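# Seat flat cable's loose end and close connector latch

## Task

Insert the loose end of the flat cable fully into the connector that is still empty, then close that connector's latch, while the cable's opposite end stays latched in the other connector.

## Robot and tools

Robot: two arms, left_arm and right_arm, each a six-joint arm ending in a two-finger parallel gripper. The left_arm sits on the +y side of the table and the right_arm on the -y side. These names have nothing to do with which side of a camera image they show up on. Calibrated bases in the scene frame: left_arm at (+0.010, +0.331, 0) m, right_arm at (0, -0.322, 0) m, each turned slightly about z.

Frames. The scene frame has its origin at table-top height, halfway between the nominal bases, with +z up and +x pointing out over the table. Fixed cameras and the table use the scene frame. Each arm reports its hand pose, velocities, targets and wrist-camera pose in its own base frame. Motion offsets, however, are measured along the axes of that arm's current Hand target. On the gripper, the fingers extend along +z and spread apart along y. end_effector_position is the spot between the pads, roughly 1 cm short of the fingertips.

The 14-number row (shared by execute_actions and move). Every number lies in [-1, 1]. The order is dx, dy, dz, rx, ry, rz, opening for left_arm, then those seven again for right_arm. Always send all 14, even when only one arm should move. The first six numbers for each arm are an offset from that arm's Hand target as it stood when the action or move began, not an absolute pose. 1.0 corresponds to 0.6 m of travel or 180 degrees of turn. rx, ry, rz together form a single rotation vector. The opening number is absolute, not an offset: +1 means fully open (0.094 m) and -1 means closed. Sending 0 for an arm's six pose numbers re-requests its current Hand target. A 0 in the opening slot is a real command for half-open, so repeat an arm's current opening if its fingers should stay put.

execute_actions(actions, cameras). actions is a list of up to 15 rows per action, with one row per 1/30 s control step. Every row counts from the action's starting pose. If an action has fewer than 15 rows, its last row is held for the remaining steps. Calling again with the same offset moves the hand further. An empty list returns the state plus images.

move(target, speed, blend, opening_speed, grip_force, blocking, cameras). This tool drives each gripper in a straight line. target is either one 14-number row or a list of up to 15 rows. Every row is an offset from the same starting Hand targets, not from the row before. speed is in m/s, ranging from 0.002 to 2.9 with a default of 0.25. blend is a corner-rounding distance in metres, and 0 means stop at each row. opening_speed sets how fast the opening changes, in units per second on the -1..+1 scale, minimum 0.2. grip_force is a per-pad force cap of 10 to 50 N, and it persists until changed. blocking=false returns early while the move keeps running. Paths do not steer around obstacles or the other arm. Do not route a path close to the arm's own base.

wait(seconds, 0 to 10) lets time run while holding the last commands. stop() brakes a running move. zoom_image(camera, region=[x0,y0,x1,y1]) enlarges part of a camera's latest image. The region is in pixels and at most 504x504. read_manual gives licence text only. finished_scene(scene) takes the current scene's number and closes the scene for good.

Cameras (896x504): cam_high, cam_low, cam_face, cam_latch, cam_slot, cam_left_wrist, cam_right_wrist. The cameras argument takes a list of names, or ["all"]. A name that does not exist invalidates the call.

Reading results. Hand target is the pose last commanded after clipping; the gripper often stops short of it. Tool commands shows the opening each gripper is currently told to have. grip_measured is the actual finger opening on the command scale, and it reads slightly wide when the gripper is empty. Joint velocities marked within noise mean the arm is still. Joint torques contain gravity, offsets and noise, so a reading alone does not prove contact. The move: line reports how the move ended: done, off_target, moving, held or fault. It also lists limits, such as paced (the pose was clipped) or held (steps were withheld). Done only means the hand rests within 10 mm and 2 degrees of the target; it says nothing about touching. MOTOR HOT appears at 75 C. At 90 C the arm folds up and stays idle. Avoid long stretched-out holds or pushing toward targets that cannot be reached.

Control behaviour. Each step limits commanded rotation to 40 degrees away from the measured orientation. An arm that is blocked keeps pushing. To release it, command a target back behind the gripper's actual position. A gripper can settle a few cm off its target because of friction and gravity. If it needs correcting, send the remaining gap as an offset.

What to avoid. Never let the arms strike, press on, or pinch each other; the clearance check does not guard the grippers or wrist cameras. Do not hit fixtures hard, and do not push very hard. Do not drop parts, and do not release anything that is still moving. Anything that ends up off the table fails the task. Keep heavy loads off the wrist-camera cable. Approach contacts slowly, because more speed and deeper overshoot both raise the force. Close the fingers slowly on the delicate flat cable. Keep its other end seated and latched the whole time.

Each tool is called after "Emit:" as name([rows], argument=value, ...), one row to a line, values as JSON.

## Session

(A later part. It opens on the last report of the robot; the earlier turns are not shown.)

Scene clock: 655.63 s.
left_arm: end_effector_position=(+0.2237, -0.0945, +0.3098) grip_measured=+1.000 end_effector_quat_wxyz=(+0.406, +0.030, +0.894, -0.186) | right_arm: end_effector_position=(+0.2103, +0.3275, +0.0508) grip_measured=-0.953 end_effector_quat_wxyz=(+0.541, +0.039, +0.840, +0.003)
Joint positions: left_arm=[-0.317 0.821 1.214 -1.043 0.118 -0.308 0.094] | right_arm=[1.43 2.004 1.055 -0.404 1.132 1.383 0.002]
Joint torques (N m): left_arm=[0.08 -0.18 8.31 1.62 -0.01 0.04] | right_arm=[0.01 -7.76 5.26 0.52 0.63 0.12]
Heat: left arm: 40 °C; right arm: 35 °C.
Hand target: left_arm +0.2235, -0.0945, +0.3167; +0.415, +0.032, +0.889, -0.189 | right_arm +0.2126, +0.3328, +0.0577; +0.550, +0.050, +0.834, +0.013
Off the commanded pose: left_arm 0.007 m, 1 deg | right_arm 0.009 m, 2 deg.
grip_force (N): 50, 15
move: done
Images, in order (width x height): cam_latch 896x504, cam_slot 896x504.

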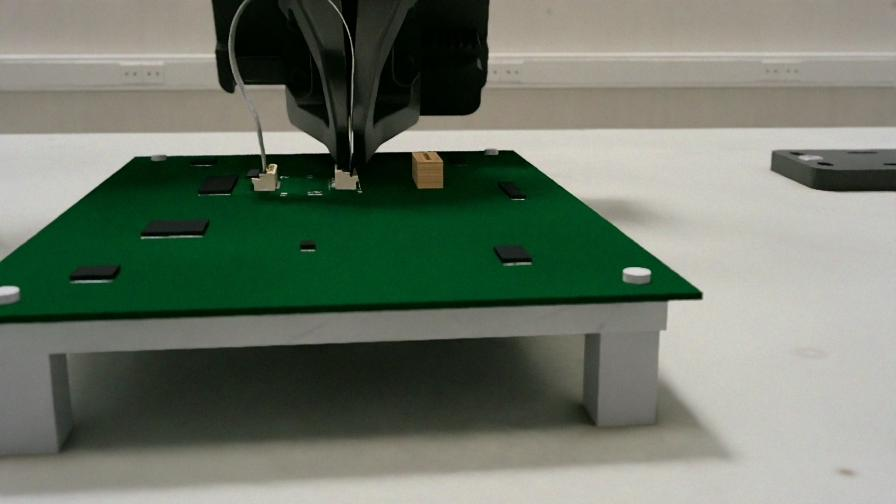

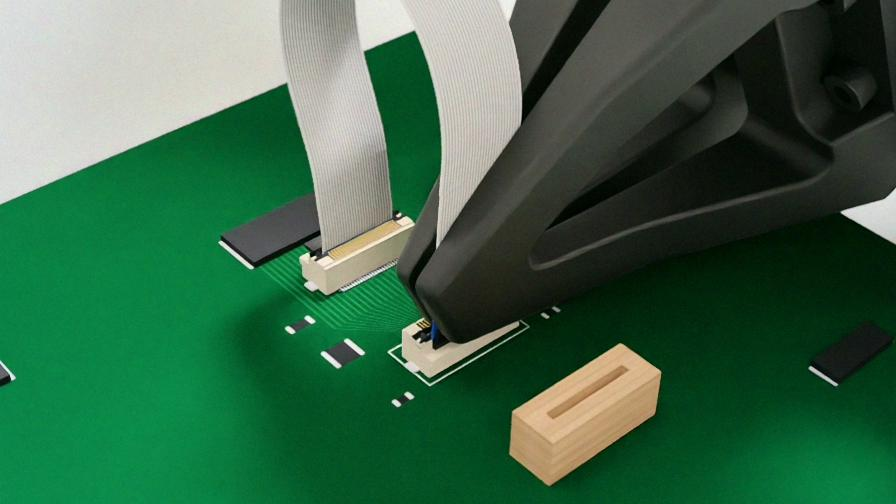

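Emit:
move(target=[0,0,0,0,0,0,1,-0.01103,-0.01454,-0.00361,-0.0002,0,0.0005,-0.955], speed=0.03, cameras=["cam_latch","cam_slot"])

Emit:
zoom_image(camera="cam_latch", region=[330, 155, 366, 185])

Emit:
zoom_image(camera="cam_slot", region=[400, 300, 470, 350])

Scene clock: 661.53 s.
left_arm: end_effector_position=(+0.2237, -0.0945, +0.3098) grip_measured=+1.000 end_effector_quat_wxyz=(+0.406, +0.030, +0.894, -0.186) | right_arm: end_effector_position=(+0.2099, +0.3265, +0.0505) grip_measured=-0.953 end_effector_quat_wxyz=(+0.540, +0.039, +0.841, +0.004)
Joint positions: left_arm=[-0.317 0.821 1.214 -1.043 0.118 -0.308 0.094] | right_arm=[1.43 1.999 1.049 -0.401 1.129 1.383 0.002]
Joint torques (N m): left_arm=[0.1 -0.23 8.2 1.6 0 -0.01] | right_arm=[-0.36 -10.63 2.76 0.52 0.66 0.04]
Heat: left arm: 40 °C; right arm: 34 °C.
Hand target: left_arm +0.2235, -0.0945, +0.3167; +0.415, +0.032, +0.889, -0.189 | right_arm +0.2126, +0.3236, +0.0638; +0.550, +0.051, +0.834, +0.013
Off the commanded pose: left_arm 0.007 m, 1 deg | right_arm 0.014 m, 2 deg.
grip_force (N): 50, 15
move: off_target (right_arm)
Images, in order (width x height): cam_latch 896x504, cam_slot 896x504.

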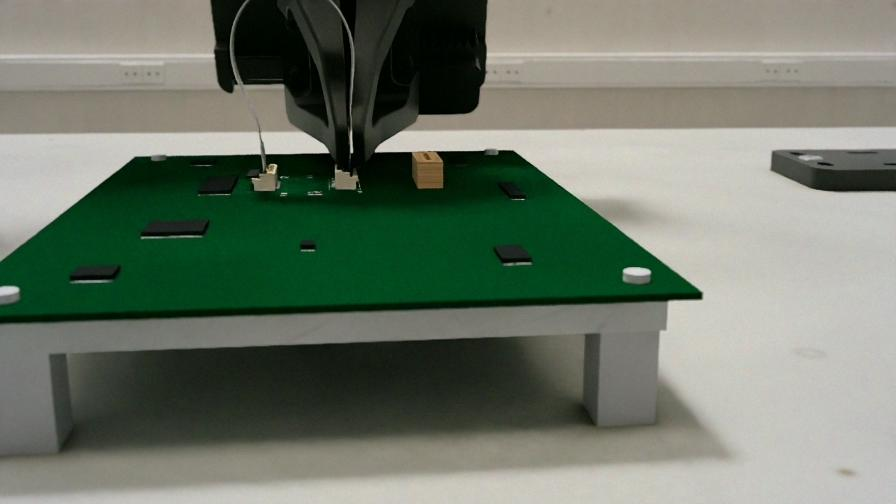

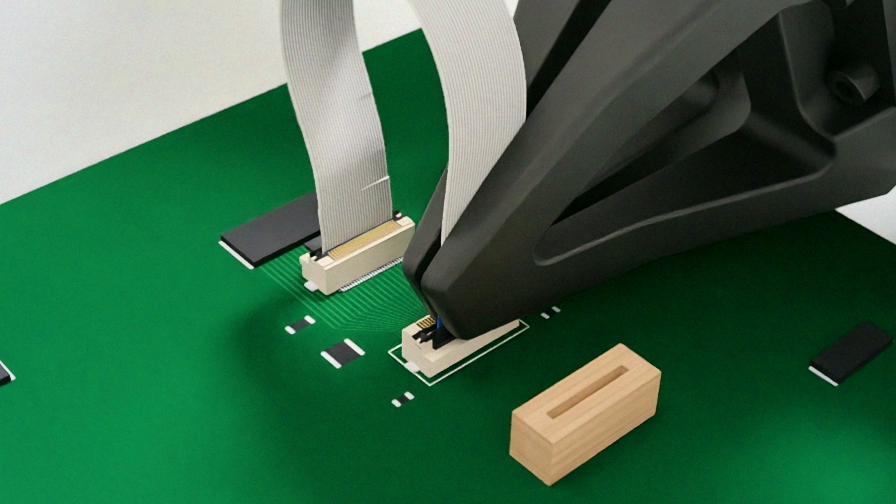

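Scaled by 14.000 from the camera's 896x504 image, which has a finer 1280x720 frame.

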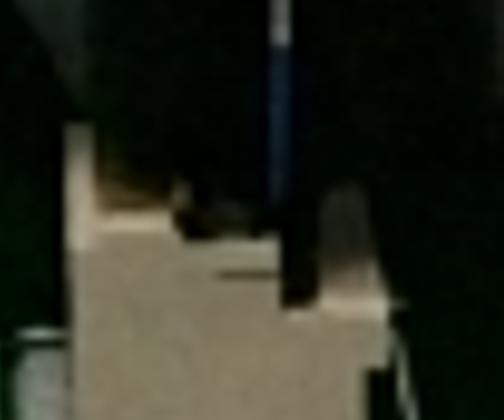

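Scaled by 7.200 from the camera's 896x504 image, which has a finer 1280x720 frame.

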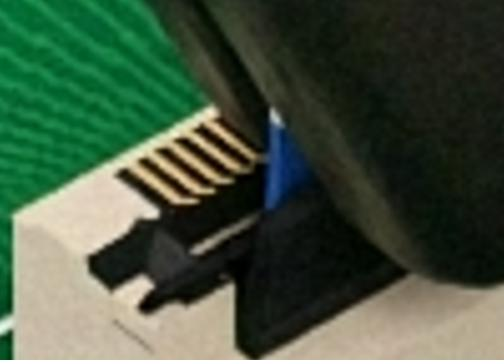

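Emit:
execute_actions(actions=[], cameras=["cam_high","cam_low","cam_slot","cam_face"])

Emit:
zoom_image(camera="cam_slot", region=[395, 280, 530, 370])

Scene clock: 671.43 s.
left_arm: end_effector_position=(+0.2237, -0.0945, +0.3098) grip_measured=+1.000 end_effector_quat_wxyz=(+0.406, +0.030, +0.894, -0.186) | right_arm: end_effector_position=(+0.2099, +0.3265, +0.0505) grip_measured=-0.953 end_effector_quat_wxyz=(+0.540, +0.039, +0.841, +0.004)
Joint positions: left_arm=[-0.317 0.821 1.214 -1.043 0.118 -0.308 0.094] | right_arm=[1.43 1.999 1.049 -0.401 1.129 1.383 0.002]
Joint velocities: within noise
Joint torques (N m): left_arm=[0.12 -0.17 8.31 1.59 0.01 0.02] | right_arm=[-0.36 -10.63 2.74 0.52 0.65 0.04]
Heat: left arm: 40 °C; right arm: 35 °C.
Hand target: left_arm +0.2235, -0.0945, +0.3167; +0.415, +0.032, +0.889, -0.189 | right_arm +0.2126, +0.3236, +0.0638; +0.550, +0.051, +0.834, +0.013
Tool commands: left_gripper/opening=+1.0 right_gripper/opening=-0.955
Off the commanded pose: left_arm 0.007 m, 1 deg | right_arm 0.014 m, 2 deg.
grip_force (N): 50, 15
Images, in order (width x height): cam_high 896x504, cam_low 896x504, cam_face 896x504, cam_slot 896x504.

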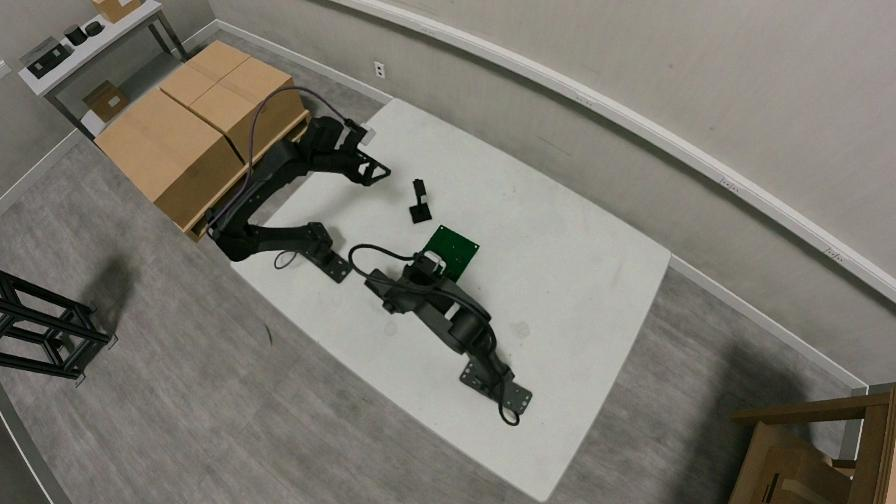

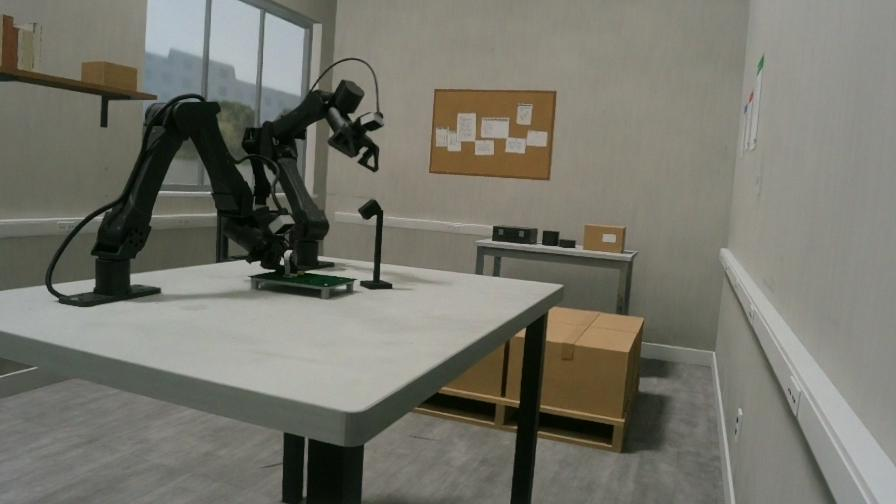

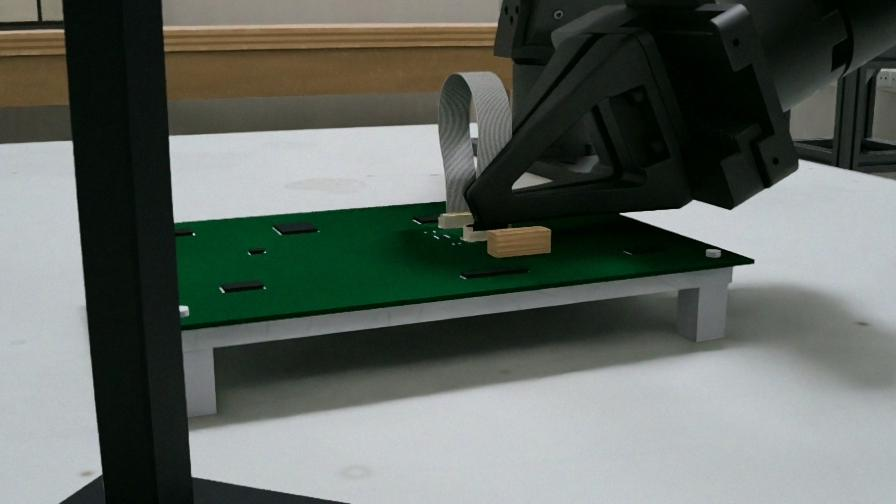

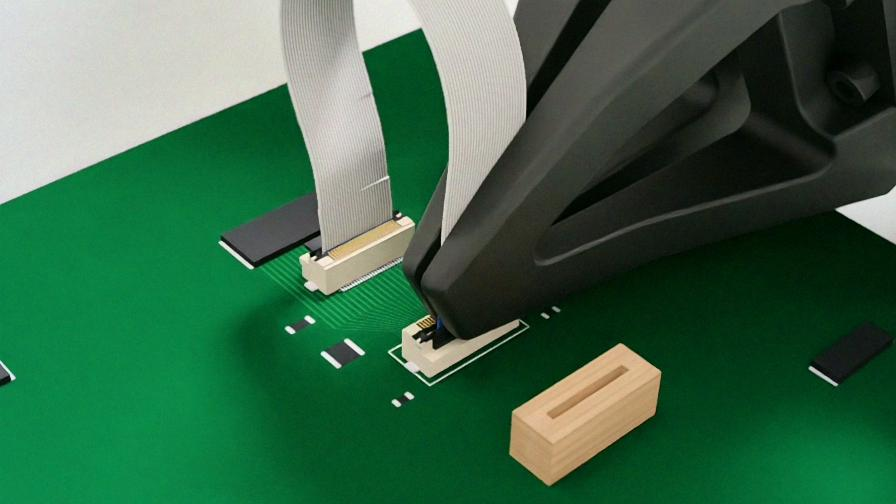

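Scaled by 3.733 from the camera's 896x504 image, which has a finer 1280x720 frame.

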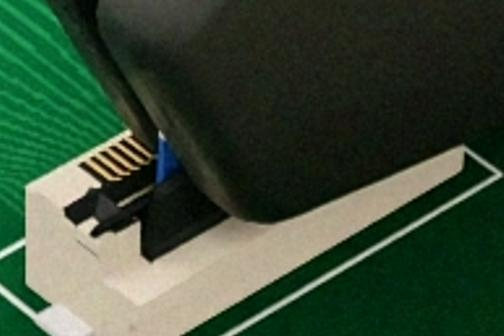

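Emit:
move([
  [0,0,0,0,0,0,1,-0.00763,0.0006,-0.0033,0,0,0,-0.955],
  [0,0,0,0,0,0,1,-0.00763,0.0006,-0.0033,-0.0224,0.0024,0.0055,-0.955],
], speed=0.05, cameras=["cam_latch","cam_slot"])

Emit:
zoom_image(camera="cam_latch", region=[300, 135, 372, 195])

Emit:
zoom_image(camera="cam_slot", region=[395, 280, 530, 370])

Scene clock: 686.20 s.
left_arm: end_effector_position=(+0.2237, -0.0945, +0.3098) grip_measured=+1.000 end_effector_quat_wxyz=(+0.406, +0.030, +0.894, -0.186) | right_arm: end_effector_position=(+0.2071, +0.3233, +0.0527) grip_measured=-0.953 end_effector_quat_wxyz=(+0.535, +0.016, +0.844, +0.029)
Joint positions: left_arm=[-0.317 0.821 1.214 -1.043 0.118 -0.308 0.094] | right_arm=[1.43 1.923 0.937 -0.23 1.1 1.249 0.002]
Joint torques (N m): left_arm=[0.06 -0.12 8.32 1.54 -0.03 0.04] | right_arm=[-0.81 -10.19 3.17 0.92 0.66 0.04]
Heat: left arm: 40 °C; right arm: 36 °C.
Hand target: left_arm +0.2235, -0.0945, +0.3167; +0.415, +0.032, +0.889, -0.189 | right_arm +0.2126, +0.3235, +0.0688; +0.548, +0.039, +0.834, +0.048
Off the commanded pose: left_arm 0.007 m, 1 deg | right_arm 0.017 m, 4 deg.
grip_force (N): 50, 15
move: off_target (right_arm)
Images, in order (width x height): cam_latch 896x504, cam_slot 896x504.

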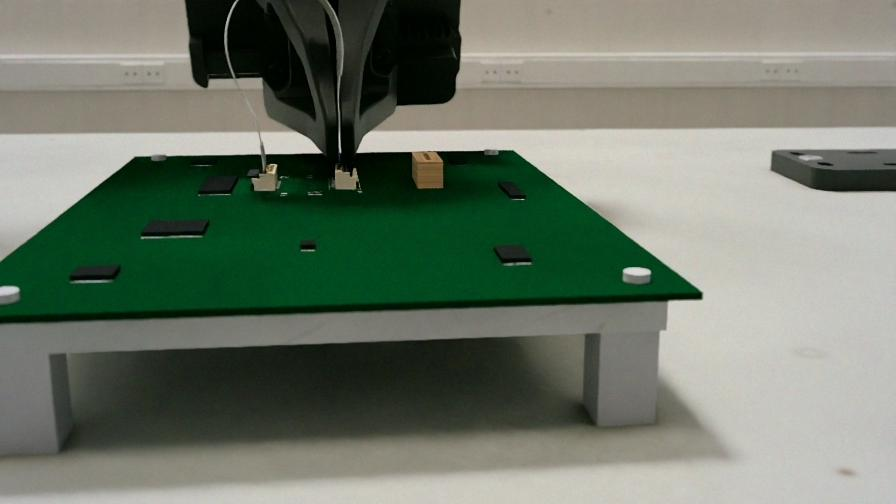

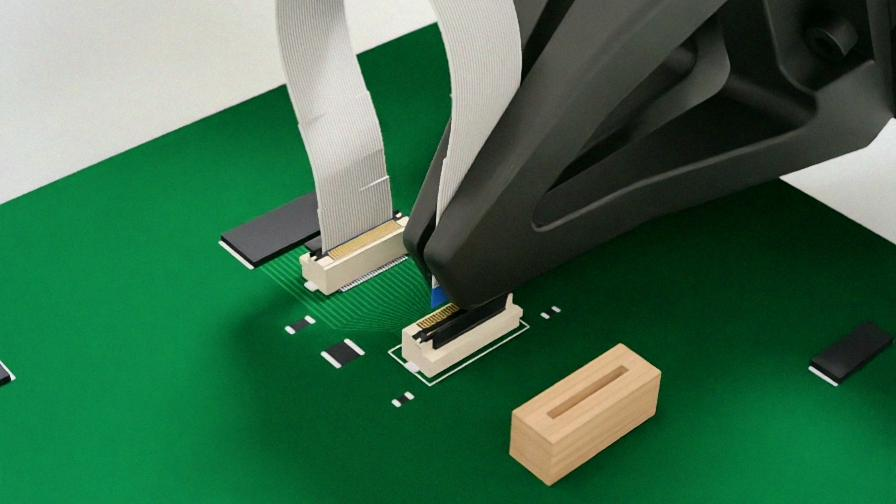

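Scaled by 7.000 from the camera's 896x504 image, which has a finer 1280x720 frame.

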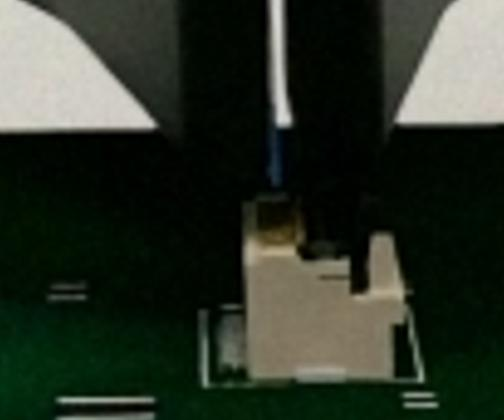

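Scaled by 3.733 from the camera's 896x504 image, which has a finer 1280x720 frame.

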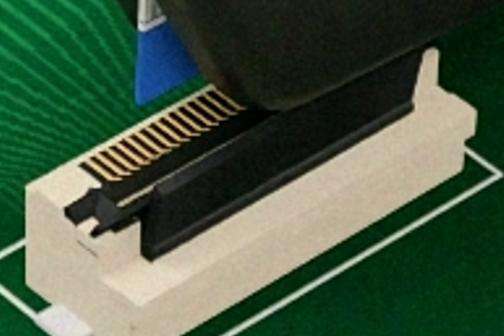

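Emit:
zoom_image(camera="cam_slot", region=[420, 280, 470, 330])

Emit:
zoom_image(camera="cam_latch", region=[324, 145, 360, 175])

Scaled by 10.080 from the camera's 896x504 image, which has a finer 1280x720 frame.

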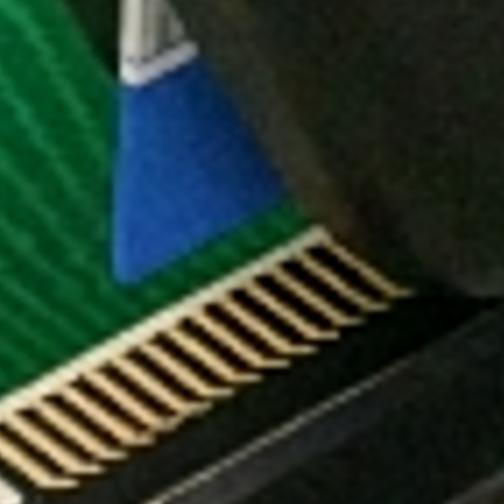

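Scaled by 14.000 from the camera's 896x504 image, which has a finer 1280x720 frame.

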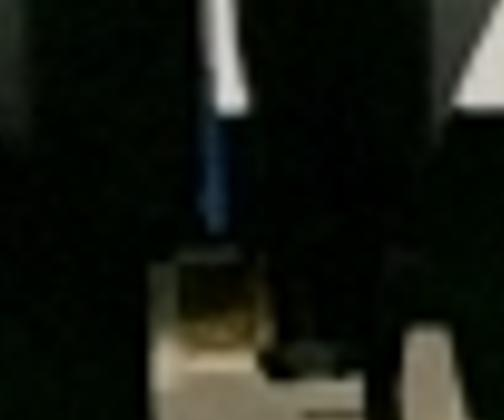

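Emit:
move(target=[0,0,0,0,0,0,1,-0.00264,0.0001,0.00612,0.0016,0.0165,-0.0005,-0.955], speed=0.05, cameras=["cam_latch","cam_slot"])

Emit:
zoom_image(camera="cam_latch", region=[324, 145, 360, 175])

Emit:
zoom_image(camera="cam_slot", region=[420, 280, 470, 330])

Scene clock: 695.47 s.
left_arm: end_effector_position=(+0.2237, -0.0945, +0.3098) grip_measured=+1.000 end_effector_quat_wxyz=(+0.406, +0.030, +0.894, -0.186) | right_arm: end_effector_position=(+0.2119, +0.3227, +0.0514) grip_measured=-0.953 end_effector_quat_wxyz=(+0.515, +0.022, +0.856, +0.034)
Joint positions: left_arm=[-0.317 0.821 1.214 -1.043 0.118 -0.308 0.094] | right_arm=[1.403 1.903 0.937 -0.23 1.046 1.236 0.002]
Joint torques (N m): left_arm=[-0.01 -0.29 8.34 1.58 -0.04 0.04] | right_arm=[-0.62 -10.06 4.51 0.64 0.62 0.03]
Heat: left arm: 40 °C; right arm: 37 °C.
Hand target: left_arm +0.2235, -0.0945, +0.3167; +0.415, +0.032, +0.889, -0.189 | right_arm +0.2165, +0.3236, +0.0689; +0.526, +0.038, +0.848, +0.046
Off the commanded pose: left_arm 0.007 m, 1 deg | right_arm 0.018 m, 3 deg.
grip_force (N): 50, 15
move: off_target (right_arm)
Images, in order (width x height): cam_latch 896x504, cam_slot 896x504.

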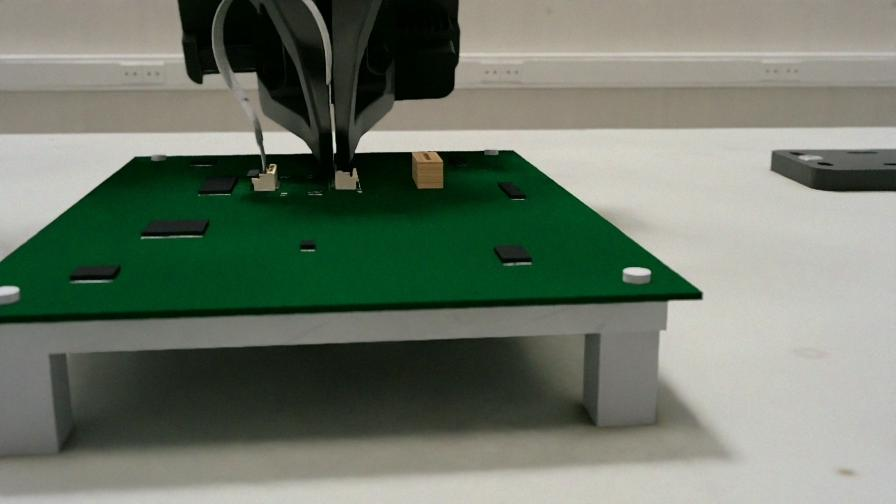

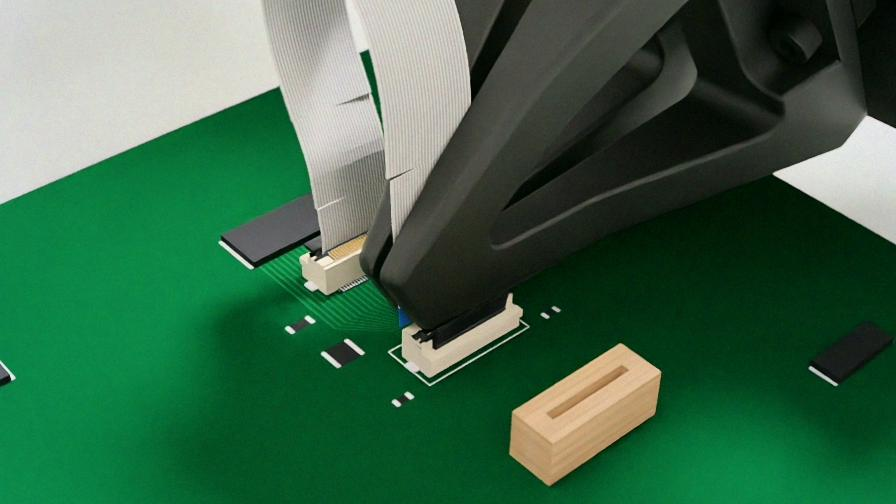

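Scaled by 14.000 from the camera's 896x504 image, which has a finer 1280x720 frame.

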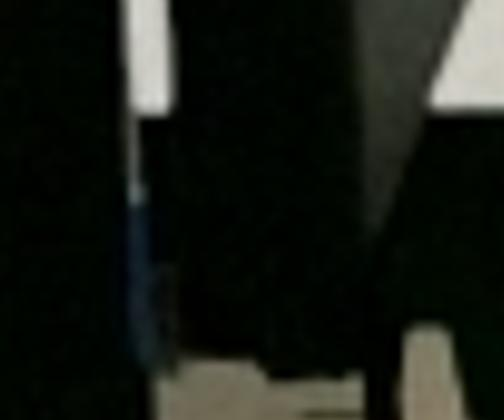

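Scaled by 10.080 from the camera's 896x504 image, which has a finer 1280x720 frame.

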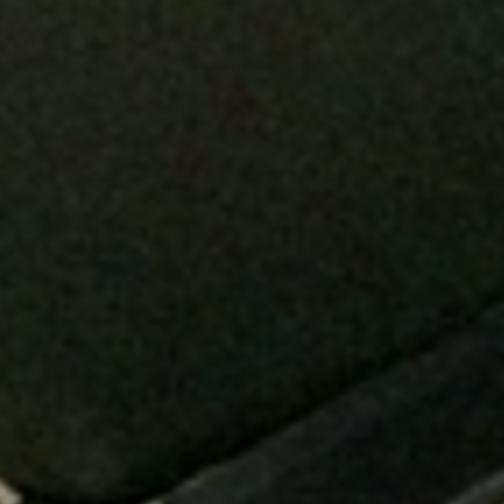

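Emit:
move(target=[0,0,0,0,0,0,1,-0.01425,0.00693,-0.00716,0,0,0,-0.955], speed=0.05, cameras=["cam_latch","cam_slot"])

Emit:
zoom_image(camera="cam_latch", region=[300, 135, 372, 195])

Emit:
zoom_image(camera="cam_slot", region=[390, 260, 510, 350])

Scene clock: 699.10 s.
left_arm: end_effector_position=(+0.2237, -0.0945, +0.3098) grip_measured=+1.000 end_effector_quat_wxyz=(+0.406, +0.030, +0.894, -0.186) | right_arm: end_effector_position=(+0.2117, +0.3229, +0.0584) grip_measured=-0.953 end_effector_quat_wxyz=(+0.513, +0.019, +0.857, +0.030)
Joint positions: left_arm=[-0.317 0.821 1.214 -1.043 0.118 -0.308 0.094] | right_arm=[1.403 1.886 0.956 -0.276 1.043 1.236 0.002]
Joint torques (N m): left_arm=[-0.03 -0.09 8.4 1.6 -0.01 0.03] | right_arm=[-0.44 -9.95 5.52 0.62 0.64 0.05]
Heat: left arm: 40 °C; right arm: 37 °C.
Hand target: left_arm +0.2235, -0.0945, +0.3167; +0.415, +0.032, +0.889, -0.189 | right_arm +0.2165, +0.3266, +0.0788; +0.526, +0.038, +0.848, +0.046
Off the commanded pose: left_arm 0.007 m, 1 deg | right_arm 0.021 m, 3 deg.
grip_force (N): 50, 15
move: off_target (right_arm)
Images, in order (width x height): cam_latch 896x504, cam_slot 896x504.

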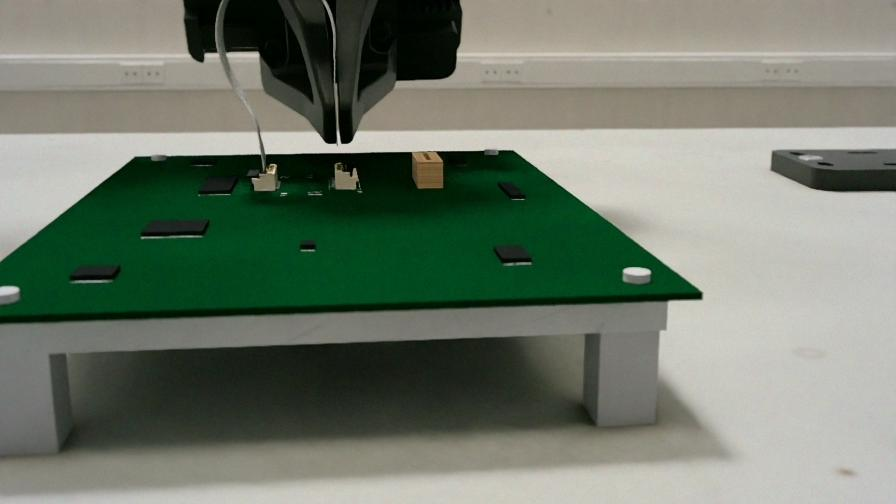

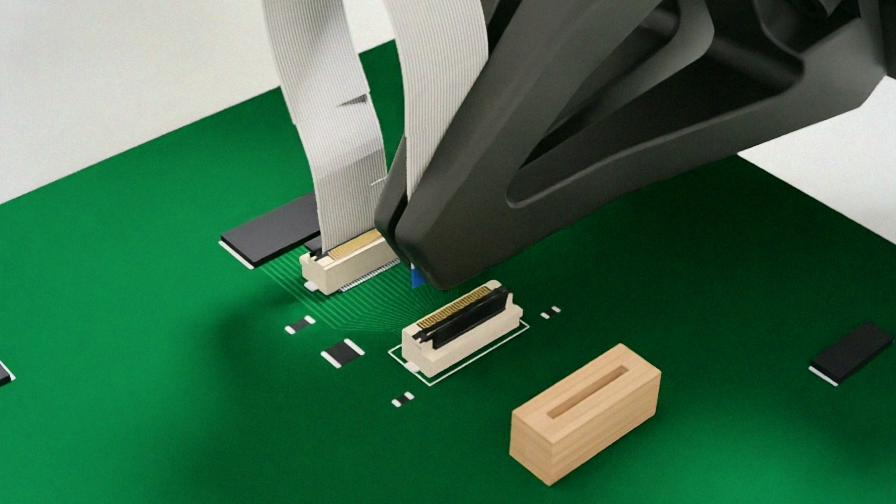

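Scaled by 7.000 from the camera's 896x504 image, which has a finer 1280x720 frame.

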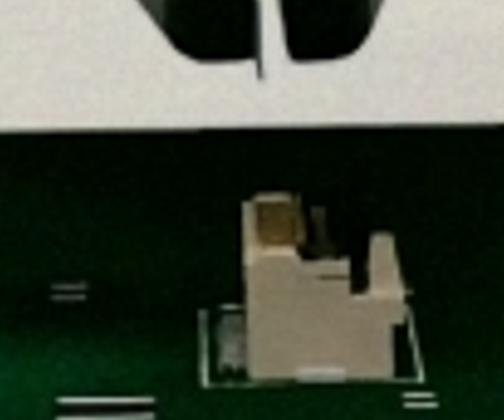

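Scaled by 4.200 from the camera's 896x504 image, which has a finer 1280x720 frame.

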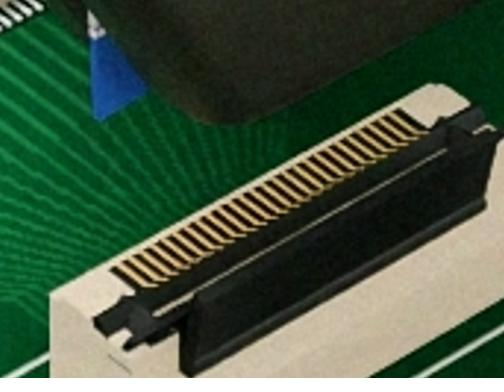

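Emit:
move(target=[0.2002,-0.2638,0.2151,0.410,0.030,0.339,-1,0,0,0,0,0,0,-0.955], speed=0.2, cameras=["cam_face","cam_low","cam_left_wrist","cam_high"])

Scene clock: 746.87 s.
left_arm: end_effector_position=(+0.2029, -0.2945, +0.1894) grip_measured=-0.992 end_effector_quat_wxyz=(+0.302, +0.683, +0.507, -0.430) | right_arm: end_effector_position=(+0.2117, +0.3227, +0.0583) grip_measured=-0.953 end_effector_quat_wxyz=(+0.513, +0.019, +0.857, +0.030)
Joint positions: left_arm=[-0.512 1.561 1.134 -0.778 1.071 1.133 0] | right_arm=[1.403 1.886 0.956 -0.277 1.043 1.236 0.002]
Joint torques (N m): left_arm=[-0.38 -4.62 11.21 0.69 0.54 0.17] | right_arm=[-0.49 -9.98 5.5 0.62 0.65 0.06]
Heat: left arm: 40 °C; right arm: 36 °C.
Hand target: left_arm +0.2051, -0.2999, +0.1999; +0.312, +0.687, +0.490, -0.437 | right_arm +0.2165, +0.3265, +0.0788; +0.526, +0.038, +0.848, +0.046
Off the commanded pose: left_arm 0.012 m, 2 deg | right_arm 0.021 m, 3 deg.
grip_force (N): 50, 15
move: off_target (left_arm, right_arm)
Images, in order (width x height): cam_high 896x504, cam_low 896x504, cam_face 896x504, cam_left_wrist 896x504.

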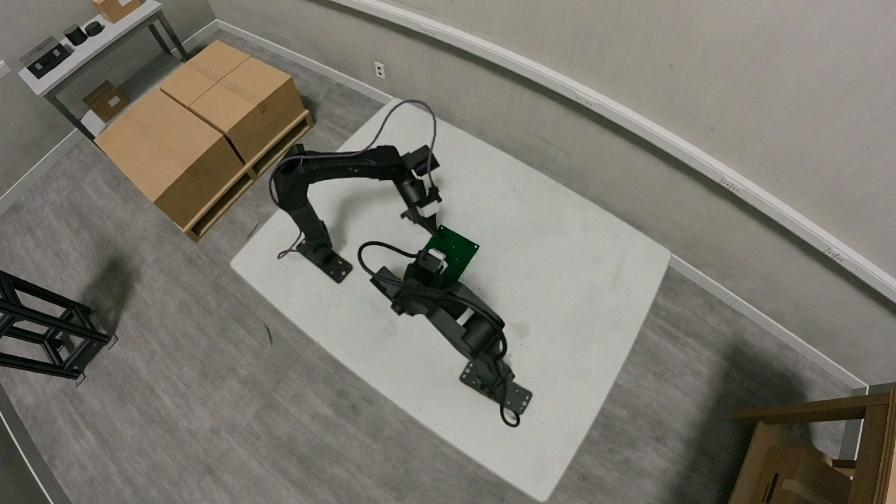

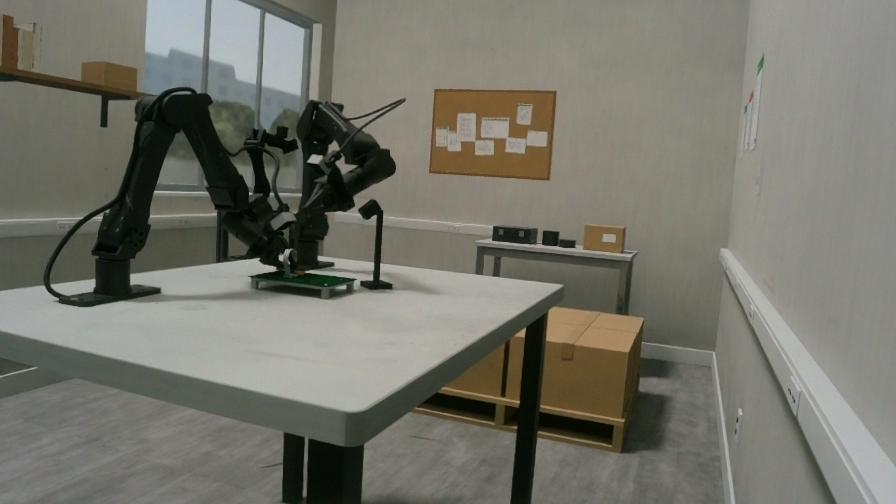

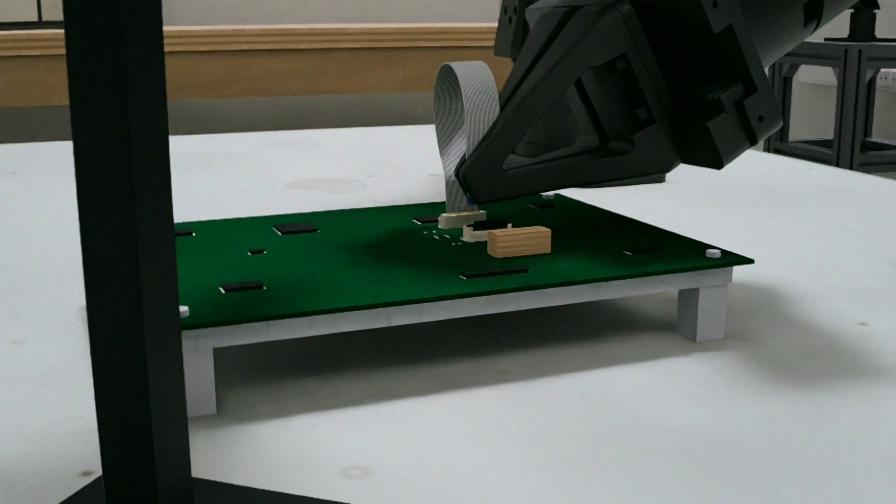

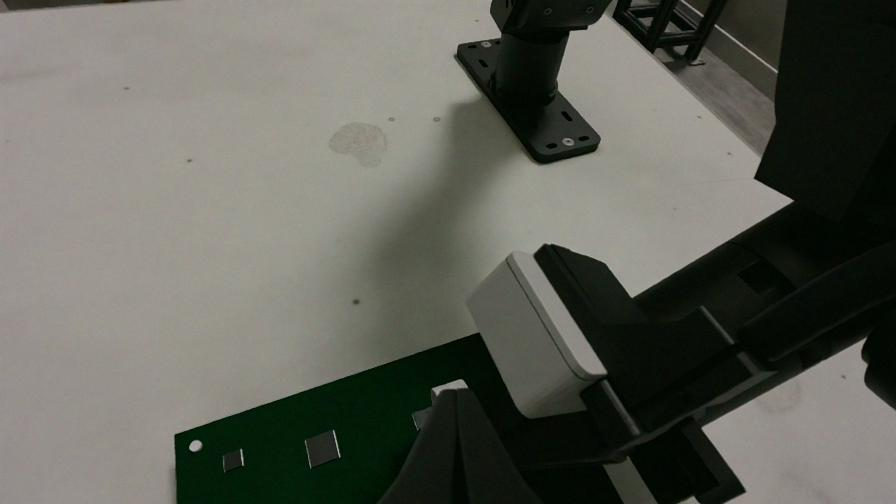

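Emit:
move(target=[0.0826, 0.0065, 0.0596, 0,0,0, -1, 0,0,0,0,0,0,-0.955], speed=0.06, grip_force=[50, 15], cameras=["cam_face","cam_slot","cam_left_wrist","cam_latch"])

Scene clock: 757.13 s.
left_arm: end_effector_position=(+0.2056, -0.3094, +0.1490) grip_measured=-0.992 end_effector_quat_wxyz=(+0.312, +0.690, +0.494, -0.426) | right_arm: end_effector_position=(+0.2117, +0.3227, +0.0583) grip_measured=-0.953 end_effector_quat_wxyz=(+0.513, +0.019, +0.857, +0.030)
Joint positions: left_arm=[-0.549 1.626 1.021 -0.53 1.062 1.091 0] | right_arm=[1.403 1.886 0.956 -0.277 1.043 1.236 0.002]
Joint torques (N m): left_arm=[-0.09 -4 5.65 1.28 0.5 -0.01] | right_arm=[-0.46 -9.96 5.5 0.62 0.64 0.06]
Heat: left arm: 38 °C; right arm: 36 °C.
Hand target: left_arm +0.2051, -0.3120, +0.1400; +0.312, +0.687, +0.490, -0.437 | right_arm +0.2165, +0.3265, +0.0788; +0.526, +0.038, +0.848, +0.046
Off the commanded pose: left_arm 0.009 m, 1 deg | right_arm 0.021 m, 3 deg.
grip_force (N): 50, 15
move: off_target (right_arm)
Images, in order (width x height): cam_face 896x504, cam_latch 896x504, cam_slot 896x504, cam_left_wrist 896x504.

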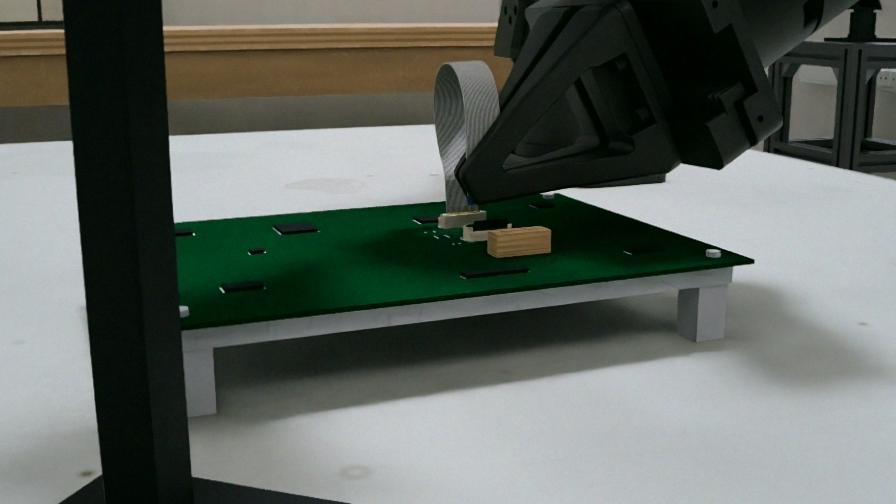

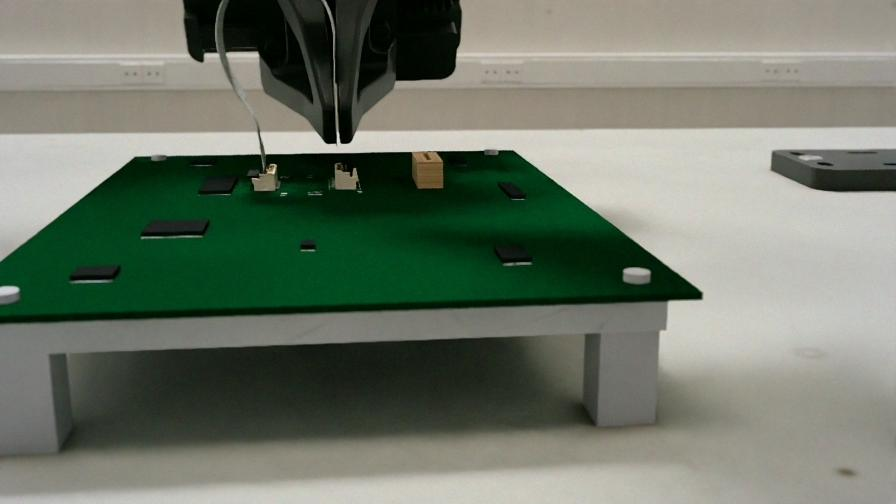

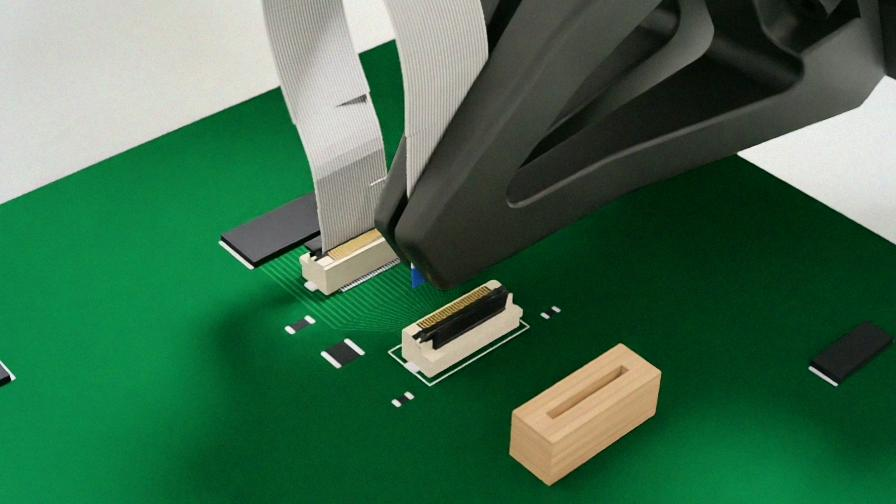

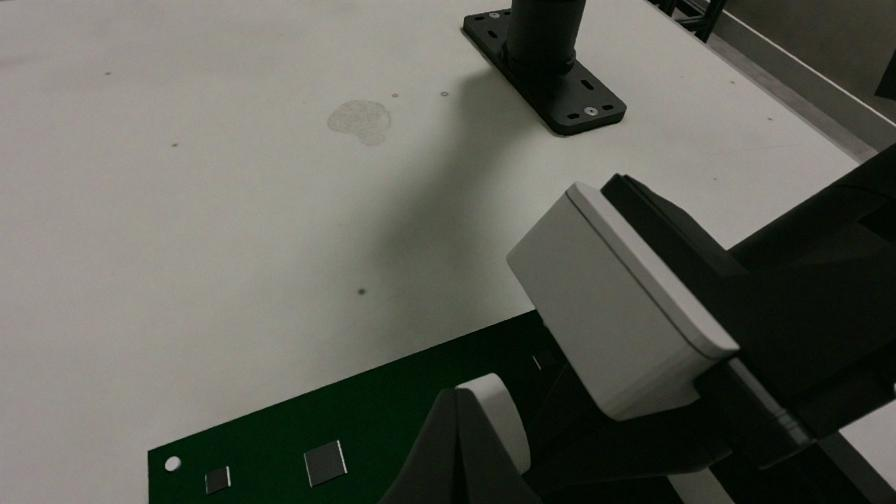

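Emit:
move(target=[0.0162, -0.0140, 0.0362, 0,0,0, -1, 0,0,0,0,0,0,-0.955], speed=0.05, cameras=["cam_face","cam_slot","cam_left_wrist","cam_right_wrist"])

Scene clock: 767.80 s.
left_arm: end_effector_position=(+0.1916, -0.3223, +0.1317) grip_measured=-0.992 end_effector_quat_wxyz=(+0.311, +0.689, +0.492, -0.431) | right_arm: end_effector_position=(+0.2117, +0.3227, +0.0583) grip_measured=-0.953 end_effector_quat_wxyz=(+0.513, +0.019, +0.857, +0.030)
Joint positions: left_arm=[-0.609 1.626 0.929 -0.349 1.044 0.986 0] | right_arm=[1.403 1.886 0.956 -0.277 1.043 1.236 0.002]
Joint torques (N m): left_arm=[0.16 -3.97 5.63 1.38 0.4 -0.05] | right_arm=[-0.46 -9.96 5.52 0.62 0.65 0.06]
Heat: left arm: 37 °C; right arm: 36 °C.
Hand target: left_arm +0.1920, -0.3240, +0.1220; +0.312, +0.687, +0.490, -0.437 | right_arm +0.2165, +0.3265, +0.0788; +0.526, +0.038, +0.848, +0.046
Off the commanded pose: left_arm 0.010 m, 1 deg | right_arm 0.021 m, 3 deg.
grip_force (N): 50, 15
move: off_target (right_arm)
Images, in order (width x height): cam_face 896x504, cam_slot 896x504, cam_left_wrist 896x504, cam_right_wrist 896x504.

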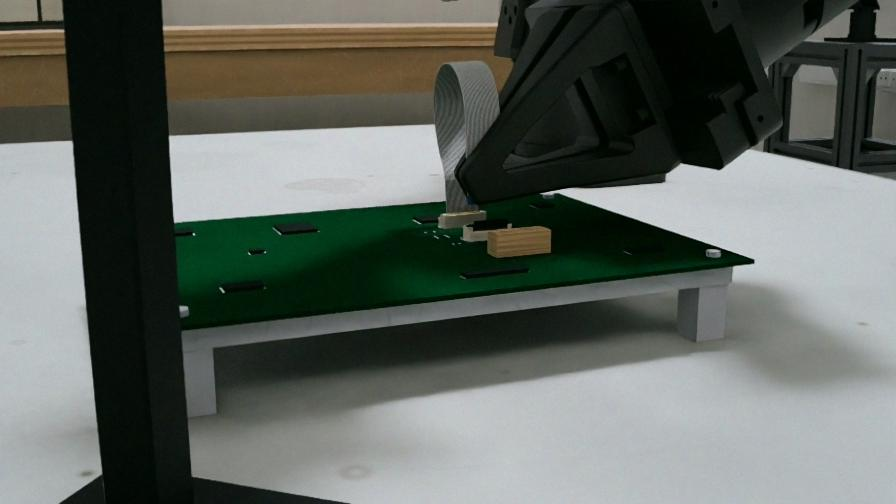

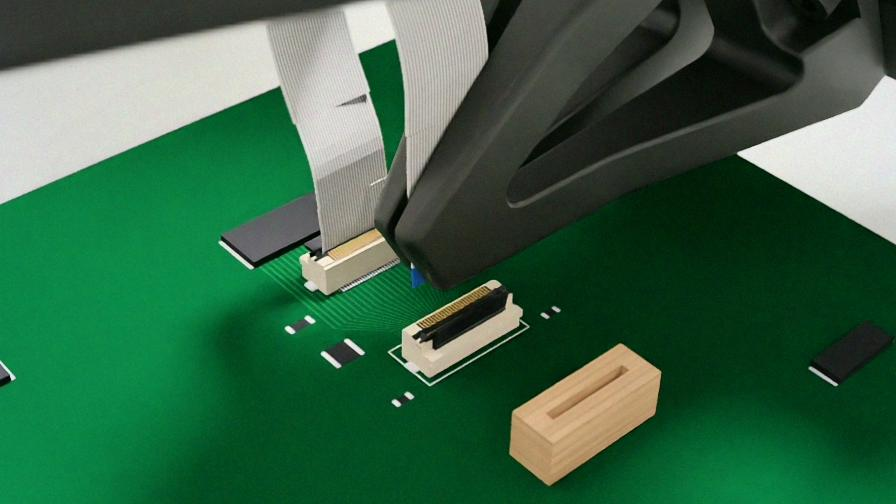

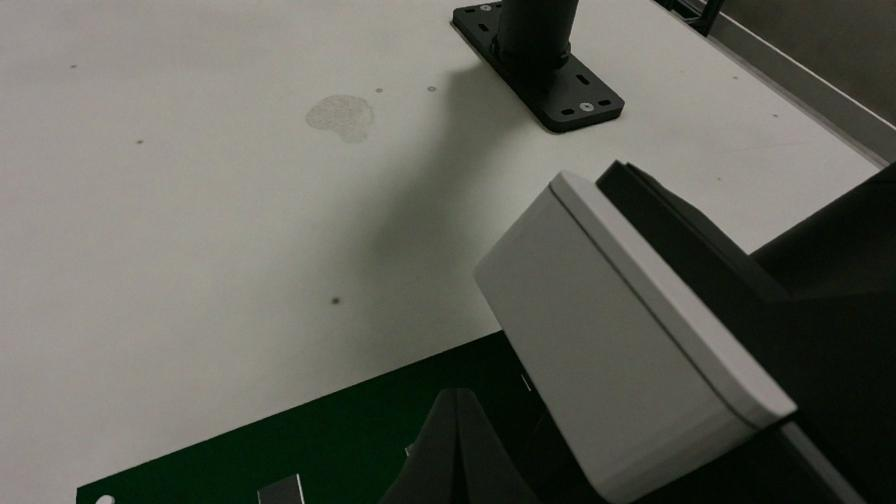

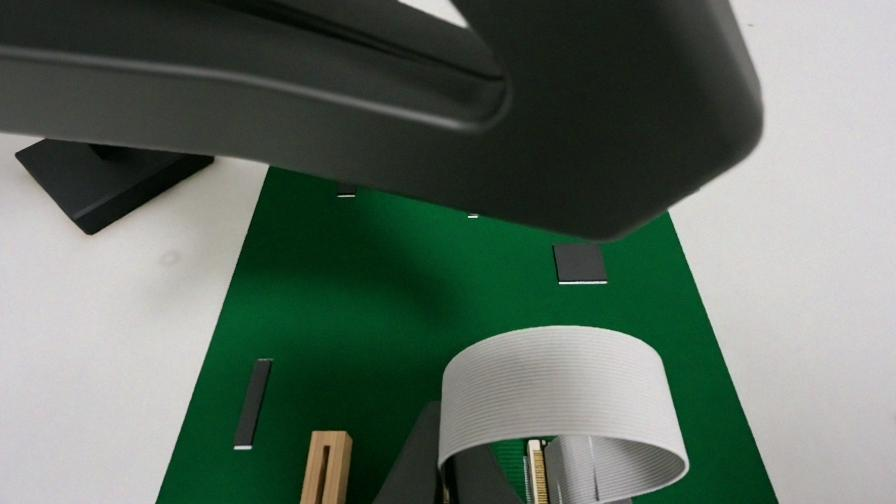

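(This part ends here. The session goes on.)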